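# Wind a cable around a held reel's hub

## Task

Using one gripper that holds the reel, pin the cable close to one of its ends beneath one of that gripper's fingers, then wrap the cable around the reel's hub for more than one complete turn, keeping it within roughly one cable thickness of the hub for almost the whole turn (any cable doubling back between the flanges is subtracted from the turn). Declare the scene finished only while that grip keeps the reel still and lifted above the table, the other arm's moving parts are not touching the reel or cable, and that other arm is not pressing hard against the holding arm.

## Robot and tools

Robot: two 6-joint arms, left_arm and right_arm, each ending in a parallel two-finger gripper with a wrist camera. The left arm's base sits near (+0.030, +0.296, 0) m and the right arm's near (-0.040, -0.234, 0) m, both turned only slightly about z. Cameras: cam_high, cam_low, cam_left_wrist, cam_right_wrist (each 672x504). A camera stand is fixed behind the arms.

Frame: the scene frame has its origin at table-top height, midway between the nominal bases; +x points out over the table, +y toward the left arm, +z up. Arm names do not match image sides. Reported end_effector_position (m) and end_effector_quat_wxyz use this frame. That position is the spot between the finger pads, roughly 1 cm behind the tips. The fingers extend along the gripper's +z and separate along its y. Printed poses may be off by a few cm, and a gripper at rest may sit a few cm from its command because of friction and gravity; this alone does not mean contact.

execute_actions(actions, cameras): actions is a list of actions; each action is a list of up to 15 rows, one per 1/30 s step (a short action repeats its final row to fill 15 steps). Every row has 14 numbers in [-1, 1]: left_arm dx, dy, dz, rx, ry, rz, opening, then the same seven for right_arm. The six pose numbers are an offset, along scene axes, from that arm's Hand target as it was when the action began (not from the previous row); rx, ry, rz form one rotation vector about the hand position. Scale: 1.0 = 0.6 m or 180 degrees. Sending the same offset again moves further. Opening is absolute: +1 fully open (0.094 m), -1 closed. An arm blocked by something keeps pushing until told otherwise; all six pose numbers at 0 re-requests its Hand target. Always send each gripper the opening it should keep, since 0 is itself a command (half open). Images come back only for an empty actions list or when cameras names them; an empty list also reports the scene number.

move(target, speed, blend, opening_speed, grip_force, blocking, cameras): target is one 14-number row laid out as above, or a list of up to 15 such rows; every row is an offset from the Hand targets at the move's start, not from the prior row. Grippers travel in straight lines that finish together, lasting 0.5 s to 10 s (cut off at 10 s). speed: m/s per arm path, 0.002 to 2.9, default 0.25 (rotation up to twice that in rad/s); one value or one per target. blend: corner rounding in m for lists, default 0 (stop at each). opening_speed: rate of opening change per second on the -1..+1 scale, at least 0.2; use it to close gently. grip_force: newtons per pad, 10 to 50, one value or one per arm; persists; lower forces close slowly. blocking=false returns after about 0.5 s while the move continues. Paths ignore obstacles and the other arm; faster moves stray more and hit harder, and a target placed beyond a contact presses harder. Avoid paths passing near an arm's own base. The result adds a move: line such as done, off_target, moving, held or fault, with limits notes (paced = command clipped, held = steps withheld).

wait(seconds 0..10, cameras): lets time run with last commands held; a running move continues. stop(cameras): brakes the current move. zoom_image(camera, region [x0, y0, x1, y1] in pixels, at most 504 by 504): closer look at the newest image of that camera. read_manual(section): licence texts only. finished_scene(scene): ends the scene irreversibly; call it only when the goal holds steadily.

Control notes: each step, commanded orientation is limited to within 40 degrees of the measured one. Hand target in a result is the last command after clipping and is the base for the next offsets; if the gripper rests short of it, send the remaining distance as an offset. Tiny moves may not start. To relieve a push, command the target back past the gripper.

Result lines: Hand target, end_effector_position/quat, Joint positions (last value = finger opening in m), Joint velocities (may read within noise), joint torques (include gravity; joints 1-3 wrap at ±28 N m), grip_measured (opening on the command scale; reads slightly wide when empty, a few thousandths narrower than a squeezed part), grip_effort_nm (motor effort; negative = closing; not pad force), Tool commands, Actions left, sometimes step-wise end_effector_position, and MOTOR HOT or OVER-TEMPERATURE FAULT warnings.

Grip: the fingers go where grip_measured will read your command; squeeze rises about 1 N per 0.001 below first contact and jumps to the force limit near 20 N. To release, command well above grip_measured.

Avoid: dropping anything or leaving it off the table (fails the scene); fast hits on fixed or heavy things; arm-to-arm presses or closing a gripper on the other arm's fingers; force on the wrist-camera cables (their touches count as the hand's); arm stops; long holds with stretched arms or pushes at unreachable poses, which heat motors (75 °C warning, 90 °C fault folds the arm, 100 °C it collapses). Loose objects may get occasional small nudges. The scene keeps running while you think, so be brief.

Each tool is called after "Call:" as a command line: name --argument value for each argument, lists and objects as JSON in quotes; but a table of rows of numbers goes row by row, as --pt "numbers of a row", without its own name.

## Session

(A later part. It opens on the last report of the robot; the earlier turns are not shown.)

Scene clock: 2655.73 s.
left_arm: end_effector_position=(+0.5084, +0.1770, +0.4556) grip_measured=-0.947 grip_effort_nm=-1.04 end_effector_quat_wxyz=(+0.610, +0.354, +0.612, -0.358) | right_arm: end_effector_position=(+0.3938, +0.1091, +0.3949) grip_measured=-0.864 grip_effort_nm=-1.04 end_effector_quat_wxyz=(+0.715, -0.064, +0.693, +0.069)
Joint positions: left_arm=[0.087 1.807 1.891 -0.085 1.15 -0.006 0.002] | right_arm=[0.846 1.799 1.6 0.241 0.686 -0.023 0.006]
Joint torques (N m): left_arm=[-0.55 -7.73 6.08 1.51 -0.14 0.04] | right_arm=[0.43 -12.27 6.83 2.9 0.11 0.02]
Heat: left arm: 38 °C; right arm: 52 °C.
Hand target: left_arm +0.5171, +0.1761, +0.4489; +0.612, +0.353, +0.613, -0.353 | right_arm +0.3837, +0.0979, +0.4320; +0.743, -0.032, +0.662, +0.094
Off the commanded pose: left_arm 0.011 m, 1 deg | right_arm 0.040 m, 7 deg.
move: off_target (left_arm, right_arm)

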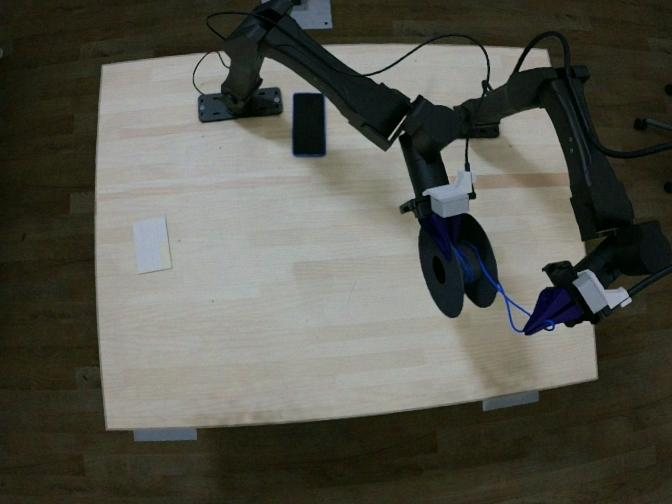

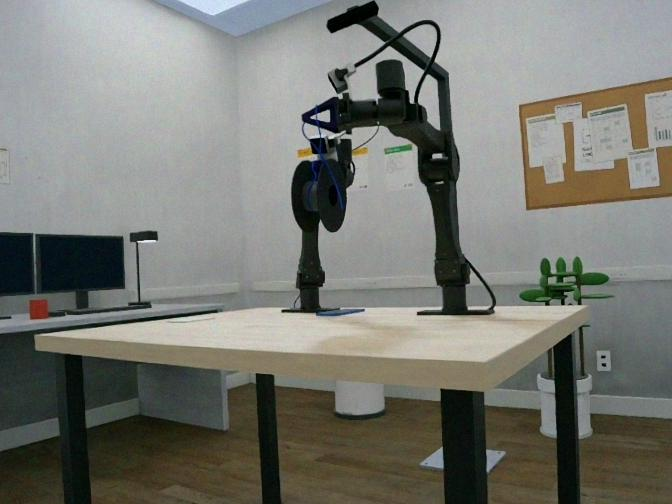

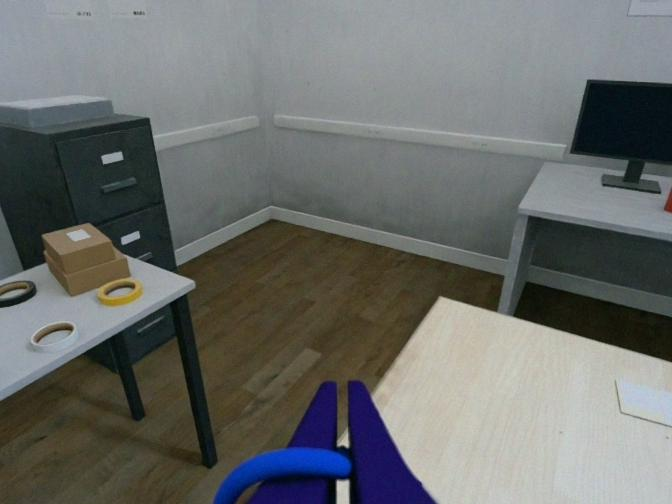

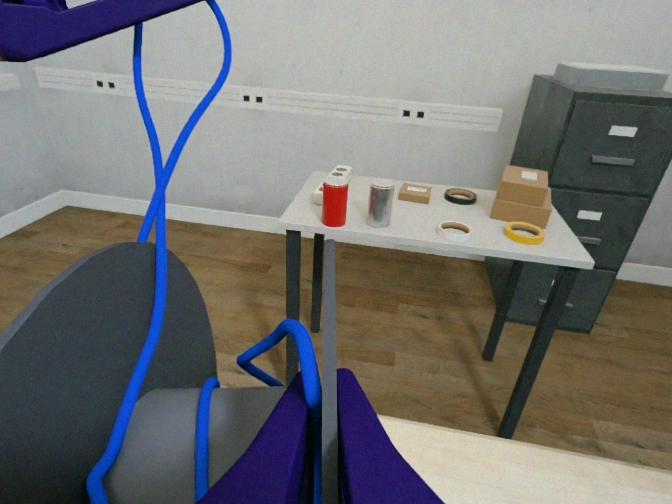

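Call:
move --pt "0.0878 -0.0187 -0.16 0 0 0 -1 0 0 0 0 0 0 -1" --pt "0.07 -0.0392 -0.33 0 0 0 -1 0 0 0 0 0 0 -1" --speed 0.1 --blend '[0.03,0]' --cameras '["all"]'

Scene clock: 2669.97 s.
left_arm: end_effector_position=(+0.5434, +0.1468, +0.2788) grip_measured=-0.948 grip_effort_nm=-1.04 end_effector_quat_wxyz=(+0.616, +0.380, +0.588, -0.362) | right_arm: end_effector_position=(+0.3952, +0.1060, +0.3800) grip_measured=-0.864 grip_effort_nm=-1.04 end_effector_quat_wxyz=(+0.705, -0.073, +0.704, +0.049)
Joint positions: left_arm=[0.017 1.984 1.384 0.65 1.129 -0.002 0.002] | right_arm=[0.843 1.799 1.577 0.219 0.7 -0.032 0.006]
Joint torques (N m): left_arm=[0.28 -7.58 4.71 1.33 -0.53 0.04] | right_arm=[0.59 -12.97 7.72 3.2 0.03 0.11]
Heat: left arm: 38 °C; right arm: 52 °C.
Hand target: left_arm +0.5591, +0.1527, +0.2510; +0.612, +0.353, +0.613, -0.353 | right_arm +0.3837, +0.0979, +0.4321; +0.743, -0.032, +0.662, +0.094
Off the commanded pose: left_arm 0.033 m, 4 deg | right_arm 0.054 m, 10 deg.
move: off_target (left_arm, right_arm)

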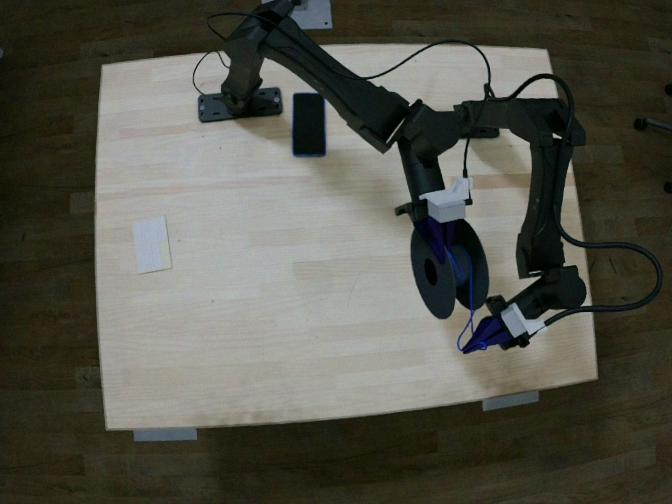

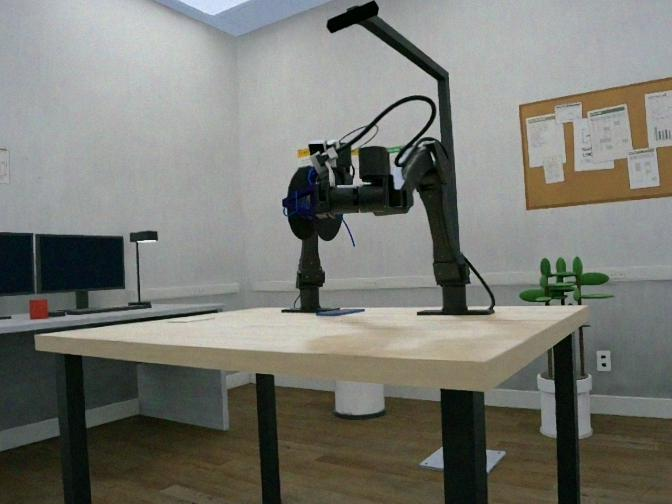

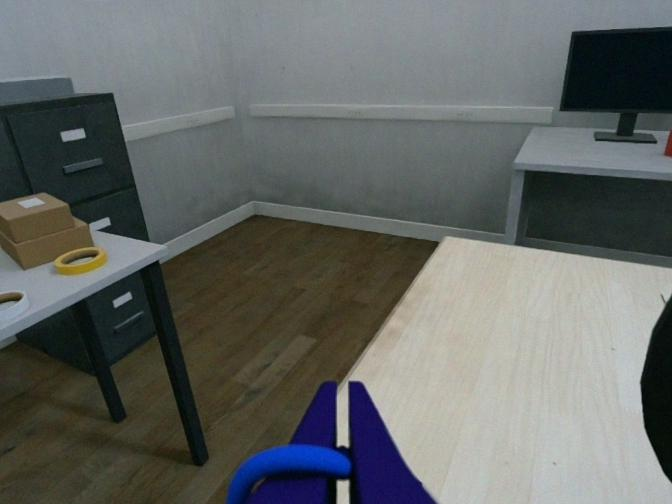

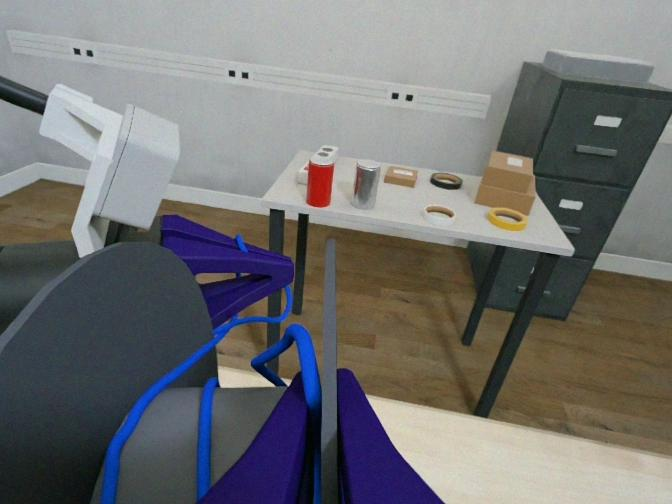

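Call:
move --pt "-0.05 0 0.04 0 0 0 -1 0 0 0 0 0 0 -1" --pt "-0.05 0 0.04 -0.32 0.5526 0 -1 0 0 0 0 0 0 -1" --speed '[0.1,0.4]' --cameras '["all"]'

Scene clock: 2694.00 s.
left_arm: end_effector_position=(+0.5349, +0.1499, +0.2565) grip_measured=-0.948 grip_effort_nm=-1.04 end_effector_quat_wxyz=(-0.011, +0.338, -0.630, +0.699) | right_arm: end_effector_position=(+0.3952, +0.1060, +0.3846) grip_measured=-0.864 grip_effort_nm=-1.03 end_effector_quat_wxyz=(+0.710, -0.068, +0.698, +0.055)
Joint positions: left_arm=[0.017 1.942 1.291 0.603 1.088 -2.004 0.002] | right_arm=[0.843 1.799 1.577 0.241 0.7 -0.033 0.006]
Joint torques (N m): left_arm=[0.25 -14.43 4.94 1.49 -0.11 0] | right_arm=[0.65 -12.74 7.88 2.97 0.01 0.12]
Heat: left arm: 38 °C; right arm: 54 °C.
Hand target: left_arm +0.5291, +0.1526, +0.2750; -0.032, +0.326, -0.627, +0.707 | right_arm +0.3837, +0.0979, +0.4321; +0.743, -0.032, +0.662, +0.094
Off the commanded pose: left_arm 0.020 m, 3 deg | right_arm 0.050 m, 8 deg.
move: off_target (left_arm, right_arm)

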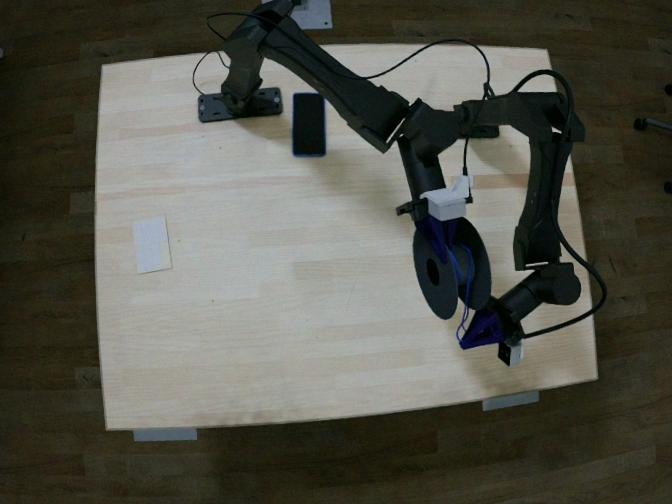

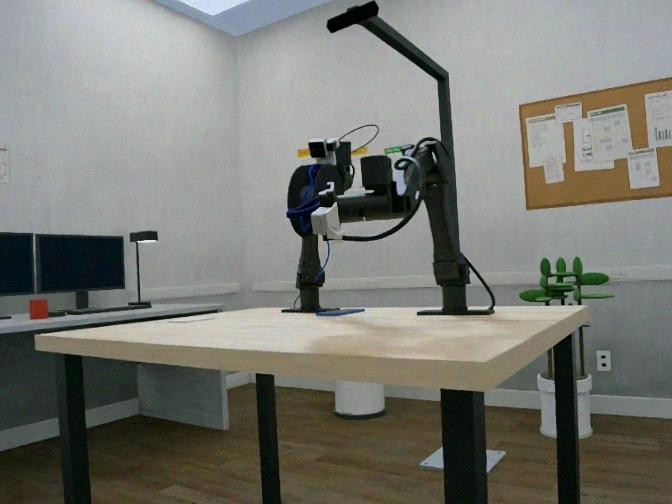

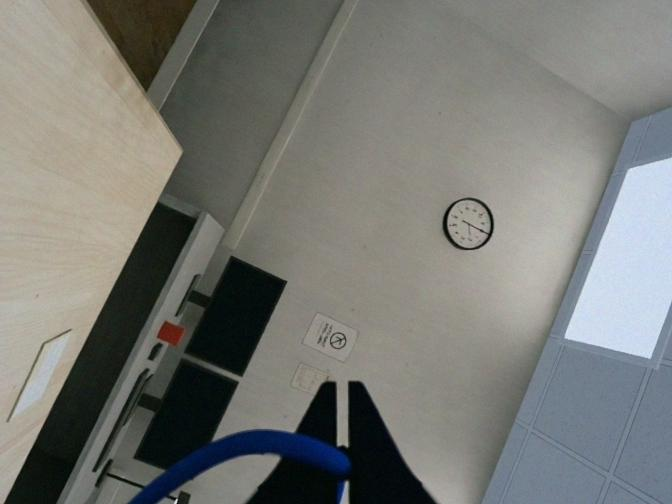

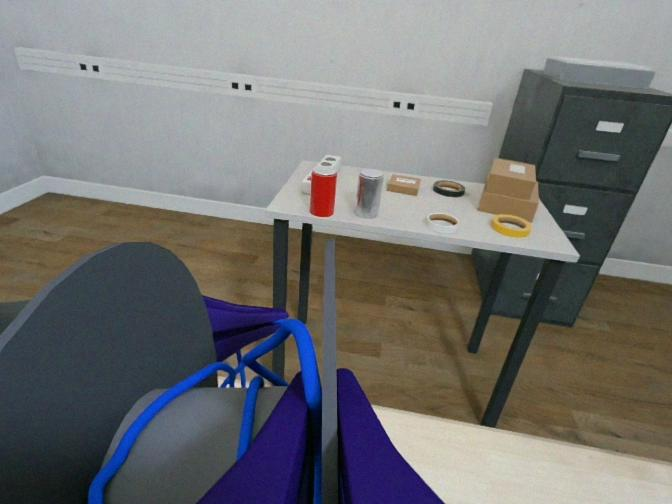

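Call:
move --pt "0 0 0 0 0 0 -0.4 0 0 0 0 0 0 -1" --pt "-0.095 0.16 0 0 0 0 -0.4 0 0 0 0 0 0 -1" --speed 0.15 --cameras '["all"]'

Scene clock: 2703.07 s.
left_arm: end_effector_position=(+0.4829, +0.2529, +0.2579) grip_measured=-0.402 grip_effort_nm=0.11 end_effector_quat_wxyz=(-0.018, +0.349, -0.620, +0.702) | right_arm: end_effector_position=(+0.3952, +0.1061, +0.3846) grip_measured=-0.864 grip_effort_nm=-1.04 end_effector_quat_wxyz=(+0.710, -0.068, +0.698, +0.055)
Joint positions: left_arm=[0.29 1.803 1.105 0.644 1.33 -2.005 0.028] | right_arm=[0.843 1.799 1.577 0.241 0.699 -0.033 0.006]
Joint torques (N m): left_arm=[-0.14 -13.2 4.86 1.33 0.12 -0.02] | right_arm=[0.64 -12.67 7.97 2.95 0.01 0.11]
Heat: left arm: 37 °C; right arm: 53 °C.
Hand target: left_arm +0.4721, +0.2486, +0.2750; -0.032, +0.326, -0.627, +0.707 | right_arm +0.3837, +0.0979, +0.4321; +0.743, -0.032, +0.662, +0.094
Off the commanded pose: left_arm 0.021 m, 3 deg | right_arm 0.050 m, 8 deg.
move: off_target (left_arm, right_arm)

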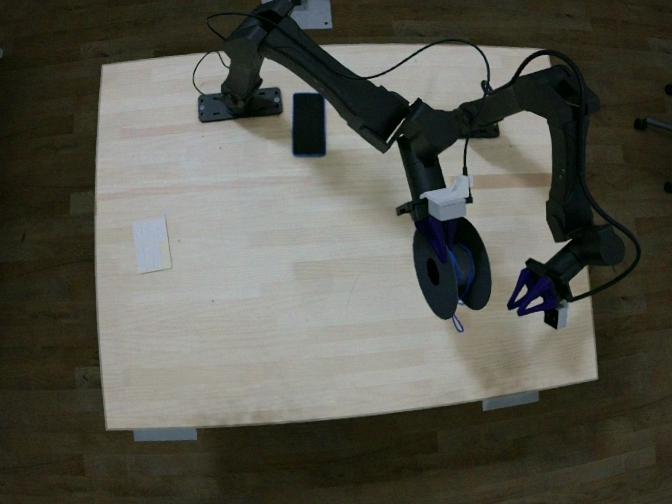

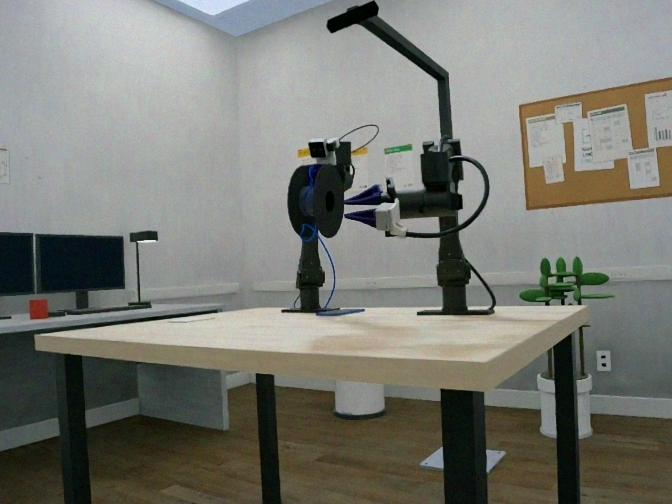

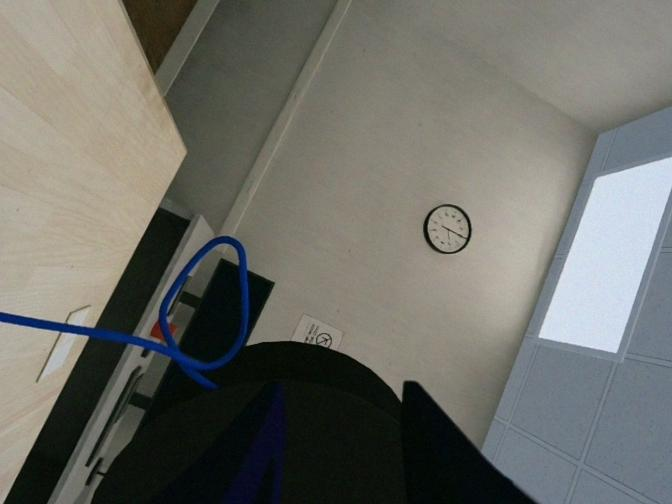

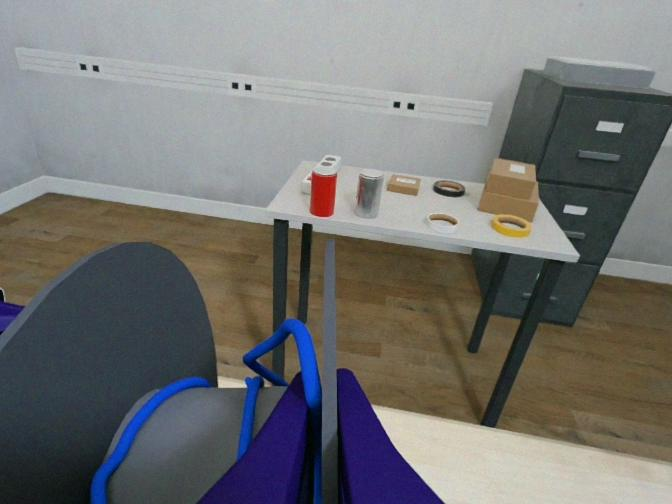

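Call:
move --pt "0.0 0.03 0.09 0.32 -0.5526 0 -0.4 0 0 0 0 0 0 -1" --speed 0.4 --cameras '["all"]'

Scene clock: 2714.57 s.
left_arm: end_effector_position=(+0.4793, +0.2664, +0.2987) grip_measured=-0.402 grip_effort_nm=0.11 end_effector_quat_wxyz=(+0.593, +0.328, +0.631, -0.378) | right_arm: end_effector_position=(+0.3952, +0.1061, +0.3846) grip_measured=-0.864 grip_effort_nm=-1.04 end_effector_quat_wxyz=(+0.710, -0.068, +0.698, +0.055)
Joint positions: left_arm=[0.328 1.758 1.225 0.47 1.385 -0.026 0.028] | right_arm=[0.843 1.799 1.577 0.241 0.699 -0.033 0.006]
Joint torques (N m): left_arm=[0.54 -13.18 9.03 1.08 0.07 0.12] | right_arm=[0.59 -12.79 7.91 2.96 0 0.12]
Heat: left arm: 37 °C; right arm: 53 °C.
Hand target: left_arm +0.4721, +0.2666, +0.3289; +0.612, +0.353, +0.613, -0.353 | right_arm +0.3837, +0.0979, +0.4321; +0.743, -0.032, +0.662, +0.094
Off the commanded pose: left_arm 0.031 m, 5 deg | right_arm 0.050 m, 8 deg.
move: off_target (left_arm, right_arm)

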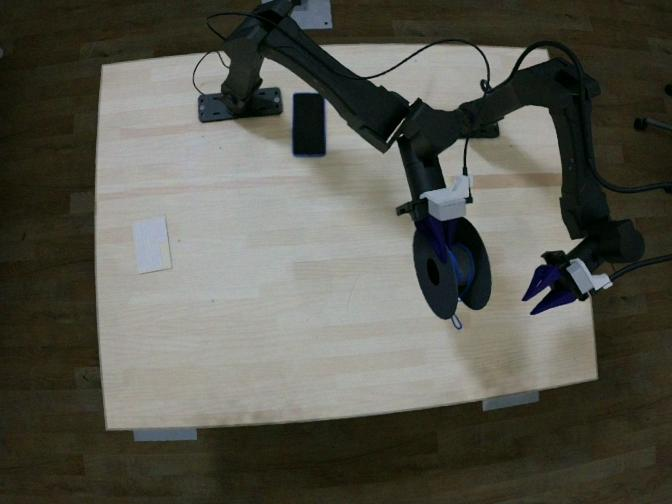

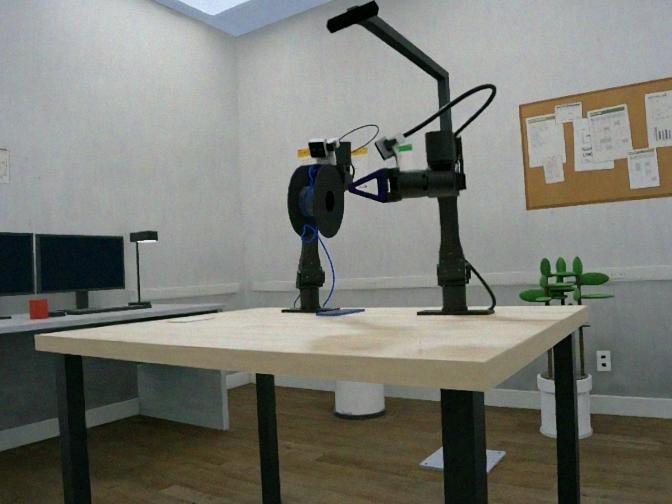

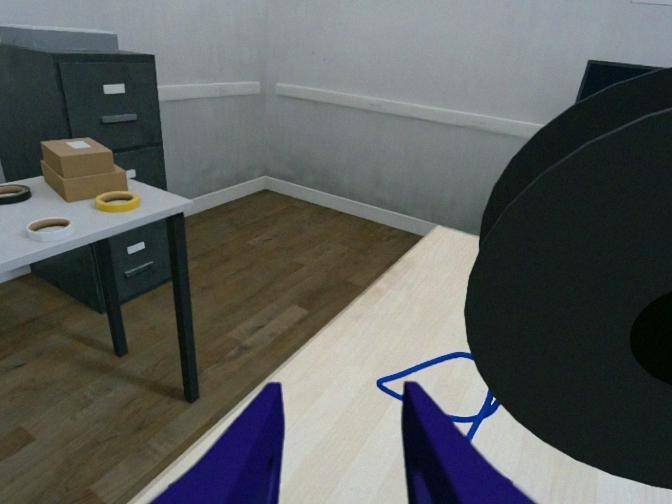

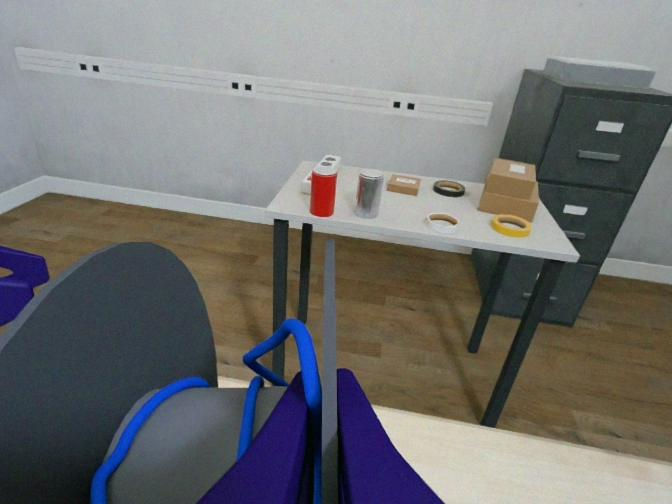

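Call:
move --target '[-0.05,-0.03,-0.3,0,0,0,-0.3,0,0,0.14,0,0,0,-1]' --speed 0.15 --cameras '["all"]'

Scene clock: 2727.23 s.
left_arm: end_effector_position=(+0.4415, +0.2503, +0.1593) grip_measured=-0.302 grip_effort_nm=0.11 end_effector_quat_wxyz=(+0.612, +0.362, +0.610, -0.350) | right_arm: end_effector_position=(+0.3896, +0.0997, +0.4819) grip_measured=-0.864 grip_effort_nm=-1.04 end_effector_quat_wxyz=(+0.720, -0.058, +0.689, +0.065)
Joint positions: left_arm=[0.321 1.955 0.79 1.138 1.384 0.042 0.033] | right_arm=[0.843 1.842 1.995 -0.095 0.698 -0.033 0.006]
Joint torques (N m): left_arm=[-0.57 -6.65 3.38 1.42 -0.12 -0.06] | right_arm=[0.68 -8.72 10.5 2.67 0 0.1]
Heat: left arm: 36 °C; right arm: 53 °C.
Hand target: left_arm +0.4421, +0.2485, +0.1490; +0.612, +0.353, +0.613, -0.353 | right_arm +0.3838, +0.0981, +0.5158; +0.743, -0.032, +0.662, +0.094
Off the commanded pose: left_arm 0.011 m, 1 deg | right_arm 0.035 m, 6 deg.
move: off_target (left_arm, right_arm)

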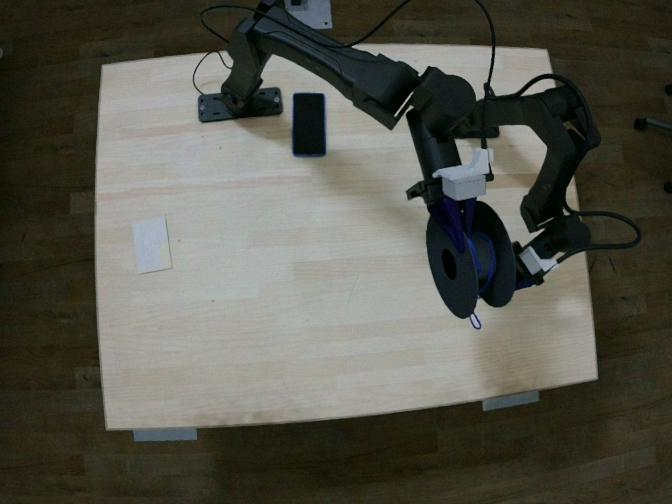

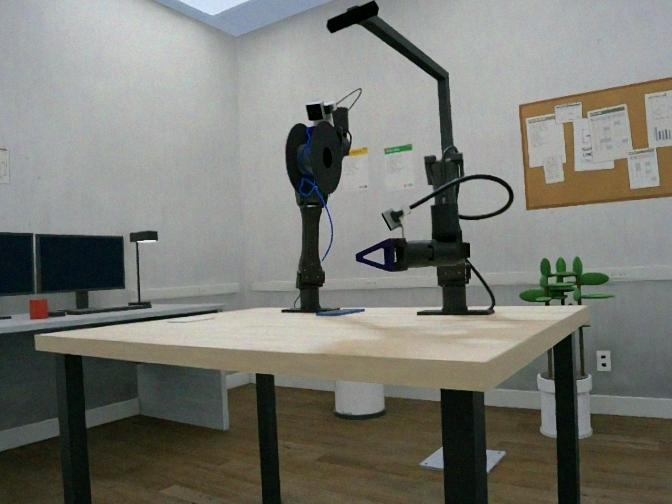

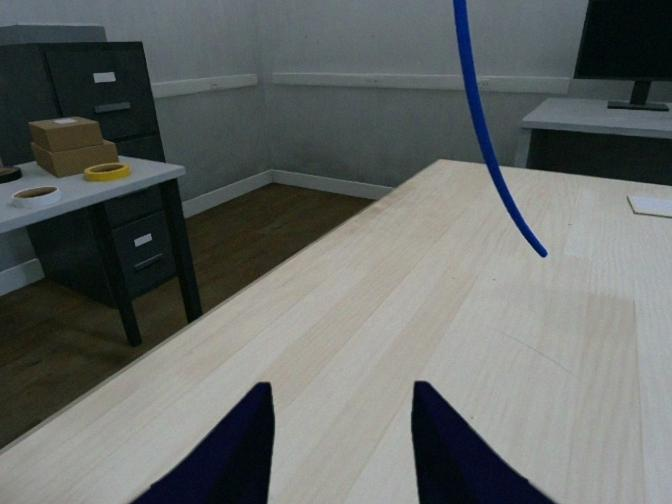

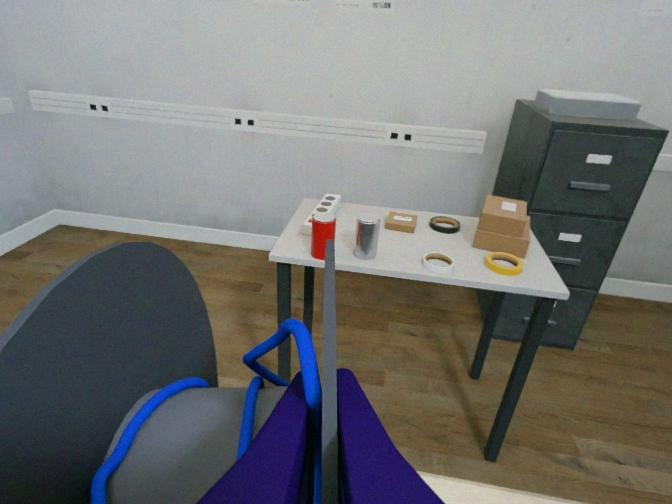

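Call:
move --target '[-0.078,-0.0925,0.08,0,0,0,-0.3,0,0,0,0,0,0,-1]' --speed 0.15 --cameras '["cam_left_wrist"]'

Scene clock: 2742.10 s.
left_arm: end_effector_position=(+0.3980, +0.1938, +0.1913) grip_measured=-0.302 grip_effort_nm=0.11 end_effector_quat_wxyz=(+0.607, +0.353, +0.614, -0.362) | right_arm: end_effector_position=(+0.3896, +0.0997, +0.4819) grip_measured=-0.864 grip_effort_nm=-1.04 end_effector_quat_wxyz=(+0.720, -0.058, +0.689, +0.065)
Joint positions: left_arm=[0.183 1.676 0.589 1.08 1.251 -0.01 0.033] | right_arm=[0.843 1.842 1.995 -0.095 0.698 -0.033 0.006]
Joint torques (N m): left_arm=[-0.31 -9.42 3.81 1.12 -0.16 0.04] | right_arm=[0.72 -8.69 10.47 2.66 -0.01 0.1]
Heat: left arm: 36 °C; right arm: 52 °C.
Hand target: left_arm +0.3953, +0.1931, +0.1970; +0.612, +0.353, +0.613, -0.353 | right_arm +0.3838, +0.0981, +0.5158; +0.743, -0.032, +0.662, +0.094
Off the commanded pose: left_arm 0.006 m, 1 deg | right_arm 0.034 m, 6 deg.
move: off_target (right_arm)
Images, in order (width x height): cam_left_wrist 672x504.

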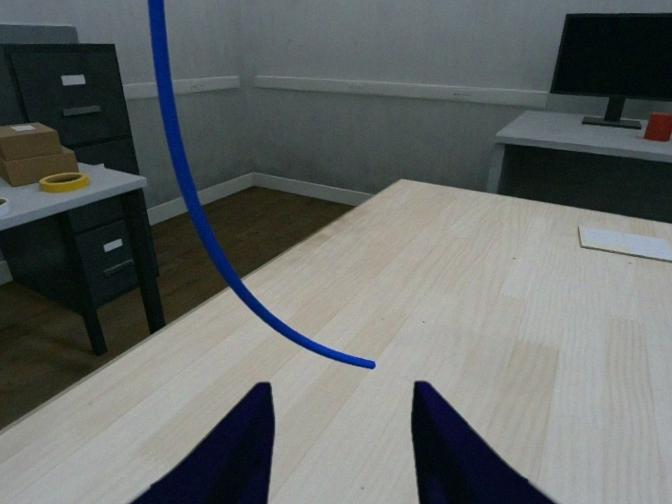

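Call:
move --pt "0.0 0.0 0.06 0 0 0 -0.3 0 0 0 0 0 0 -1" --pt "0.052 0.0287 0.067 0 0 0 -0.3 0 0 0 0 0 0 -1" --speed 0.15 --blend '[0.02,0]' --cameras '["cam_left_wrist"]'

Scene clock: 2754.30 s.
left_arm: end_effector_position=(+0.4214, +0.2085, +0.2366) grip_measured=-0.302 grip_effort_nm=0.11 end_effector_quat_wxyz=(+0.612, +0.347, +0.615, -0.356) | right_arm: end_effector_position=(+0.3896, +0.0997, +0.4819) grip_measured=-0.864 grip_effort_nm=-1.04 end_effector_quat_wxyz=(+0.720, -0.058, +0.689, +0.065)
Joint positions: left_arm=[0.212 1.617 0.757 0.868 1.261 -0.02 0.033] | right_arm=[0.843 1.842 1.995 -0.095 0.698 -0.033 0.006]
Joint torques (N m): left_arm=[0.28 -5.29 7.87 1.17 0.06 0.1] | right_arm=[0.68 -8.69 10.45 2.66 0 0.1]
Heat: left arm: 36 °C; right arm: 51 °C.
Hand target: left_arm +0.4265, +0.2104, +0.2373; +0.612, +0.354, +0.613, -0.353 | right_arm +0.3838, +0.0981, +0.5158; +0.743, -0.032, +0.662, +0.094
Off the commanded pose: left_arm 0.005 m, 1 deg | right_arm 0.034 m, 6 deg.
move: off_target (right_arm); blend cut to 0.0179 m at target 1
Images, in order (width x height): cam_left_wrist 672x504.

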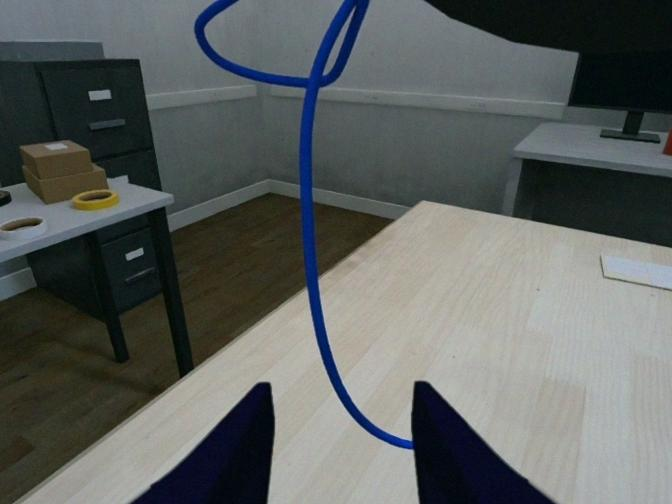

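Call:
move --pt "0.046 -0.063 0.0 0 0 0 -0.3 0 0 0 0 0 0 -1" --pt "0.046 -0.063 0.0 0 0 0 -1 0 0 0 0 0 0 -1" --speed 0.12 --opening_speed 0.7 --cameras '["all"]'

Scene clock: 2765.27 s.
left_arm: end_effector_position=(+0.4445, +0.1717, +0.2371) grip_measured=-0.954 grip_effort_nm=-0.99 end_effector_quat_wxyz=(+0.608, +0.353, +0.612, -0.361) | right_arm: end_effector_position=(+0.3896, +0.0997, +0.4818) grip_measured=-0.864 grip_effort_nm=-1.04 end_effector_quat_wxyz=(+0.720, -0.059, +0.689, +0.064)
Joint positions: left_arm=[0.09 1.686 0.838 0.851 1.158 -0.016 0.002] | right_arm=[0.843 1.842 1.995 -0.095 0.698 -0.033 0.006]
Joint torques (N m): left_arm=[-0.28 -5.74 8.27 1.21 -0.16 0.11] | right_arm=[0.68 -8.72 10.52 2.64 0 0.1]
Heat: left arm: 36 °C; right arm: 51 °C.
Hand target: left_arm +0.4541, +0.1725, +0.2371; +0.612, +0.354, +0.613, -0.353 | right_arm +0.3838, +0.0981, +0.5157; +0.743, -0.032, +0.662, +0.094
Off the commanded pose: left_arm 0.010 m, 1 deg | right_arm 0.034 m, 6 deg.
move: off_target (right_arm)

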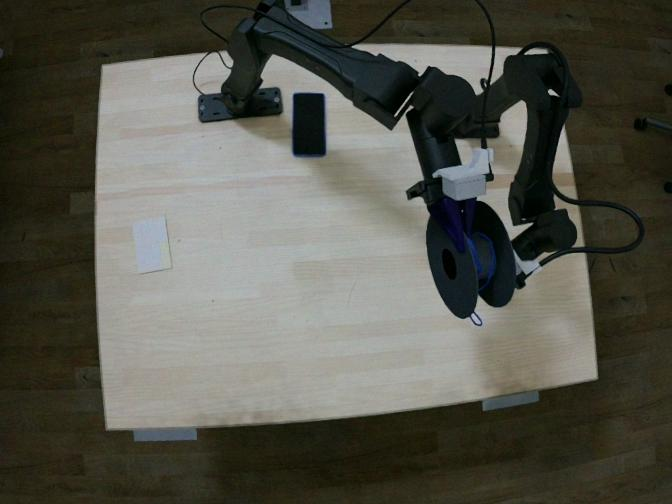

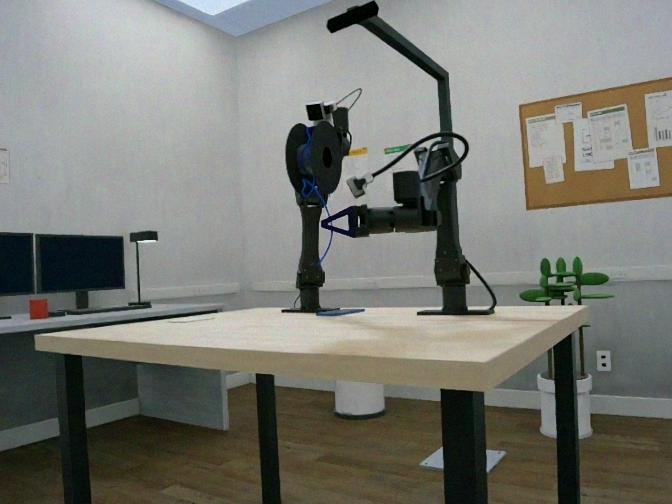

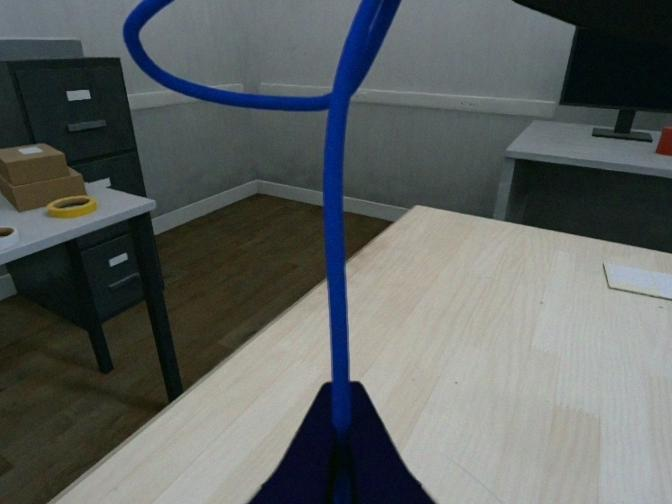

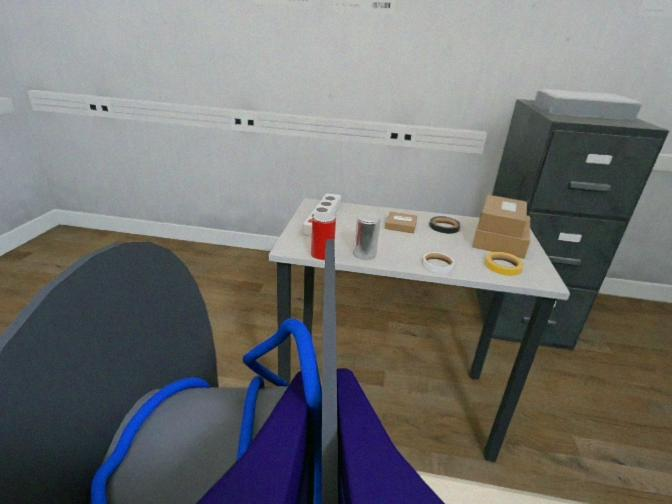

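Call:
move --target '[0.0,-0.045,-0.18,0,0,0,-1,0,0,0,0,0,0,-1]' --speed 0.08 --cameras '["all"]'

Scene clock: 2774.37 s.
left_arm: end_effector_position=(+0.4541, +0.1466, +0.1367) grip_measured=-0.955 grip_effort_nm=-1.03 end_effector_quat_wxyz=(+0.607, +0.355, +0.614, -0.358) | right_arm: end_effector_position=(+0.3896, +0.0997, +0.4816) grip_measured=-0.864 grip_effort_nm=-1.04 end_effector_quat_wxyz=(+0.719, -0.059, +0.689, +0.064)
Joint positions: left_arm=[0.012 2.026 0.752 1.259 1.078 0.004 0.002] | right_arm=[0.843 1.842 1.995 -0.097 0.698 -0.033 0.006]
Joint torques (N m): left_arm=[-0.57 -6.8 3.23 1.72 -0.16 0] | right_arm=[0.68 -8.72 10.45 2.67 0.01 0.09]
Heat: left arm: 36 °C; right arm: 51 °C.
Hand target: left_arm +0.4541, +0.1454, +0.1292; +0.612, +0.354, +0.613, -0.353 | right_arm +0.3838, +0.0981, +0.5157; +0.743, -0.032, +0.662, +0.094
Off the commanded pose: left_arm 0.008 m, 1 deg | right_arm 0.035 m, 6 deg.
move: off_target (right_arm)

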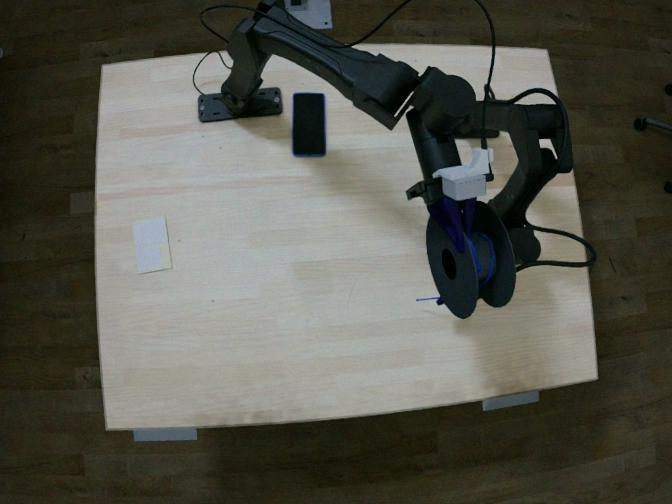

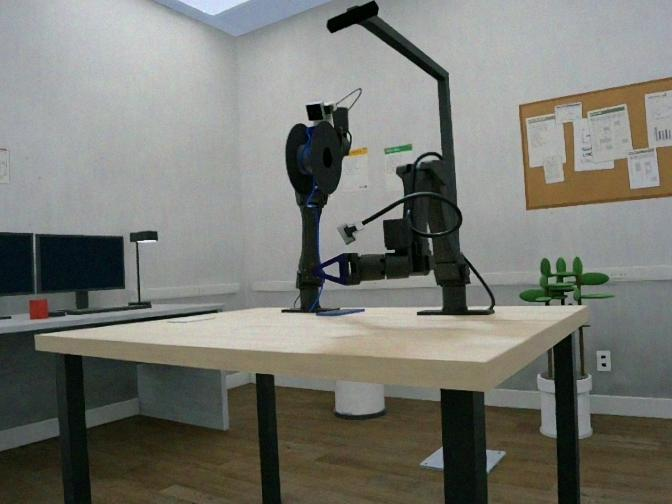

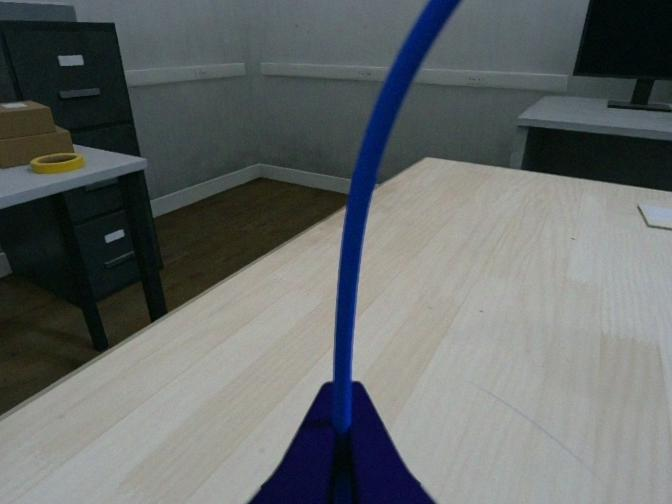

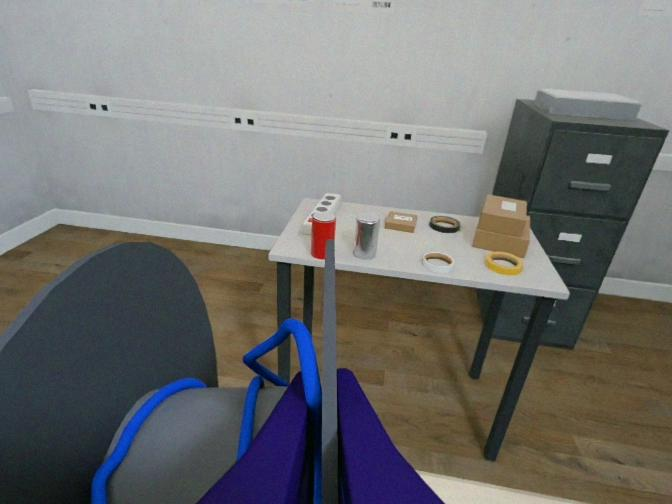

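Call:
move --target '[0.0,-0.02,-0.1,0,0,0,-1,0,0,0,0,0,0,-1]' --speed 0.05 --cameras '["all"]'

Scene clock: 2778.73 s.
left_arm: end_effector_position=(+0.4515, +0.1348, +0.0683) grip_measured=-0.955 grip_effort_nm=-1.04 end_effector_quat_wxyz=(+0.591, +0.346, +0.630, -0.367) | right_arm: end_effector_position=(+0.3897, +0.0998, +0.4795) grip_measured=-0.864 grip_effort_nm=-1.04 end_effector_quat_wxyz=(+0.717, -0.061, +0.692, +0.062)
Joint positions: left_arm=[-0.023 2.271 0.752 1.453 1.042 0.004 0.002] | right_arm=[0.843 1.842 1.995 -0.107 0.698 -0.033 0.006]
Joint torques (N m): left_arm=[-0.59 -7.24 3.59 2.06 -0.16 0.03] | right_arm=[0.72 -8.9 10.29 2.78 0.01 0.1]
Heat: left arm: 37 °C; right arm: 51 °C.
Hand target: left_arm +0.4541, +0.1335, +0.0691; +0.612, +0.353, +0.613, -0.353 | right_arm +0.3838, +0.0981, +0.5157; +0.743, -0.032, +0.662, +0.094
Off the commanded pose: left_arm 0.003 m, 4 deg | right_arm 0.037 m, 7 deg.
move: off_target (left_arm, right_arm)

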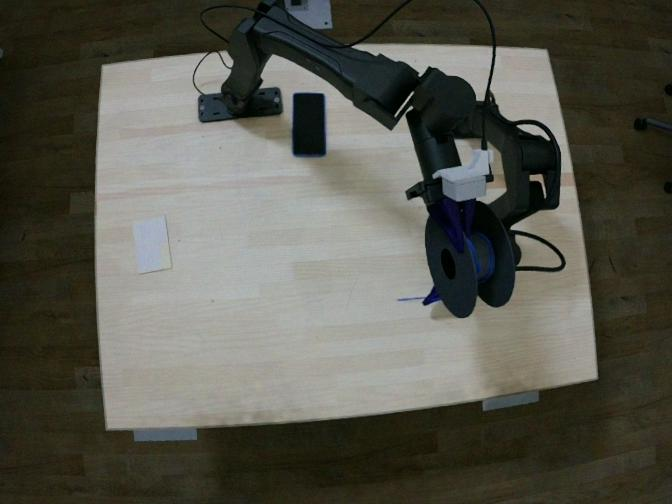

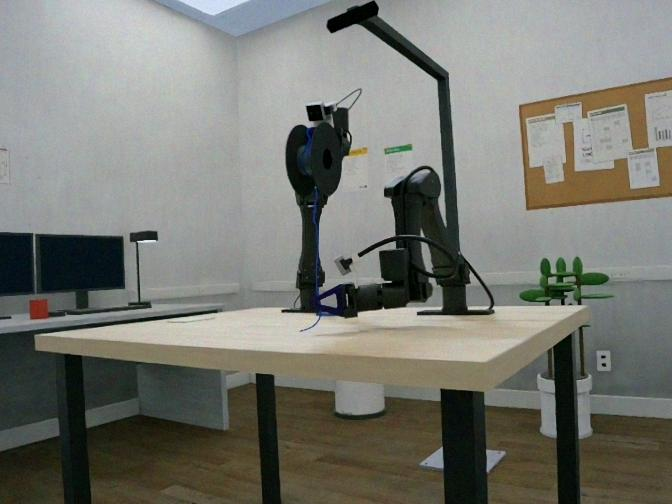

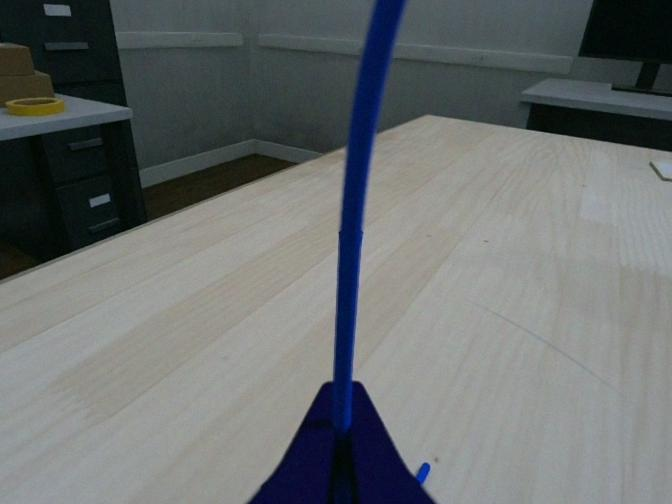

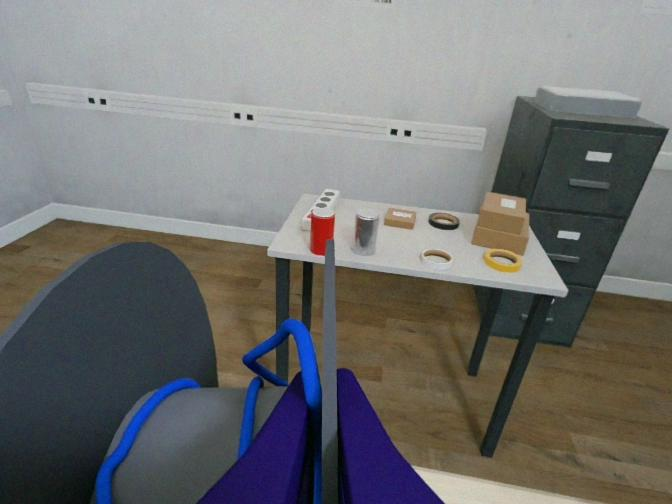

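Call:
move --target '[0.0,0.0,0.0,0,0,0,-1,0,0,0.06,0,0,0,-1]' --speed 0.05 --cameras '["cam_right_wrist","cam_left_wrist","cam_low"]'

Scene clock: 2784.17 s.
left_arm: end_effector_position=(+0.4515, +0.1348, +0.0683) grip_measured=-0.955 grip_effort_nm=-1.03 end_effector_quat_wxyz=(+0.591, +0.346, +0.630, -0.366) | right_arm: end_effector_position=(+0.3911, +0.1018, +0.4966) grip_measured=-0.864 grip_effort_nm=-1.04 end_effector_quat_wxyz=(+0.702, -0.078, +0.706, +0.047)
Joint positions: left_arm=[-0.023 2.271 0.752 1.453 1.042 0.004 0.002] | right_arm=[0.843 1.924 2.238 -0.326 0.697 -0.035 0.006]
Joint torques (N m): left_arm=[-0.59 -7.25 3.55 2.06 -0.13 0.03] | right_arm=[0.83 -9.52 11.51 3.18 0.04 0.12]
Heat: left arm: 37 °C; right arm: 51 °C.
Hand target: left_arm +0.4541, +0.1334, +0.0692; +0.612, +0.353, +0.613, -0.353 | right_arm +0.3837, +0.0980, +0.5519; +0.743, -0.032, +0.662, +0.094
Off the commanded pose: left_arm 0.003 m, 4 deg | right_arm 0.056 m, 10 deg.
move: off_target (left_arm, right_arm)
Images, in order (width x height): cam_low 672x504, cam_left_wrist 672x504, cam_right_wrist 672x504.

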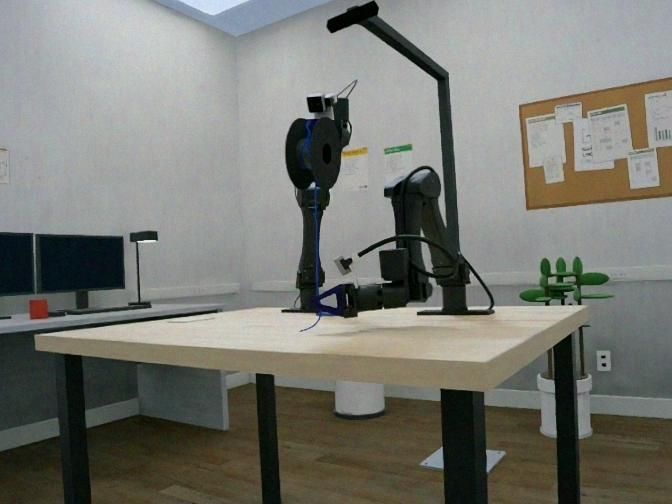

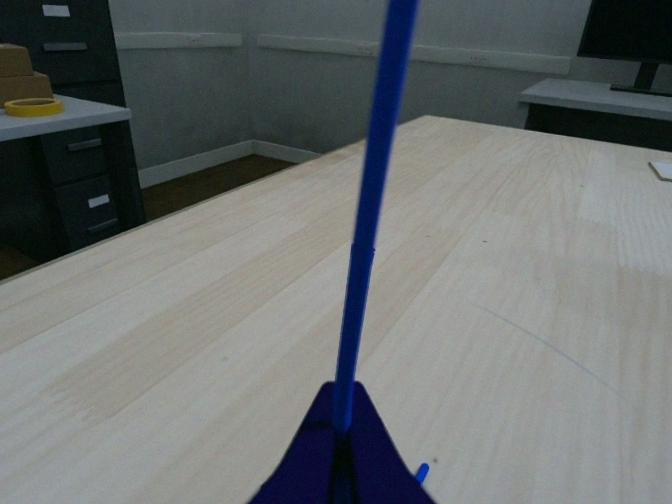

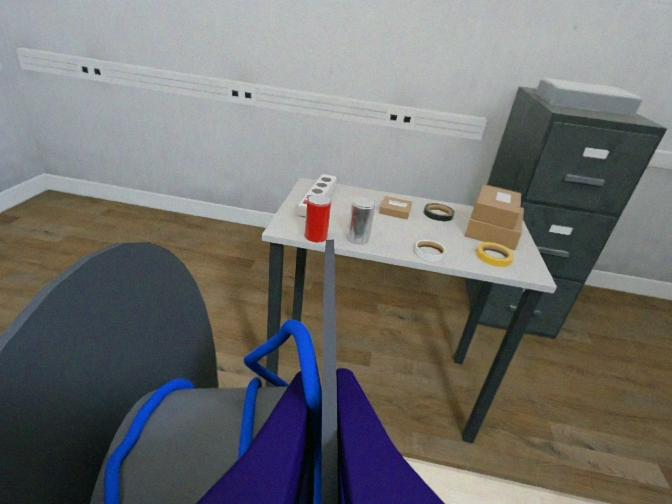

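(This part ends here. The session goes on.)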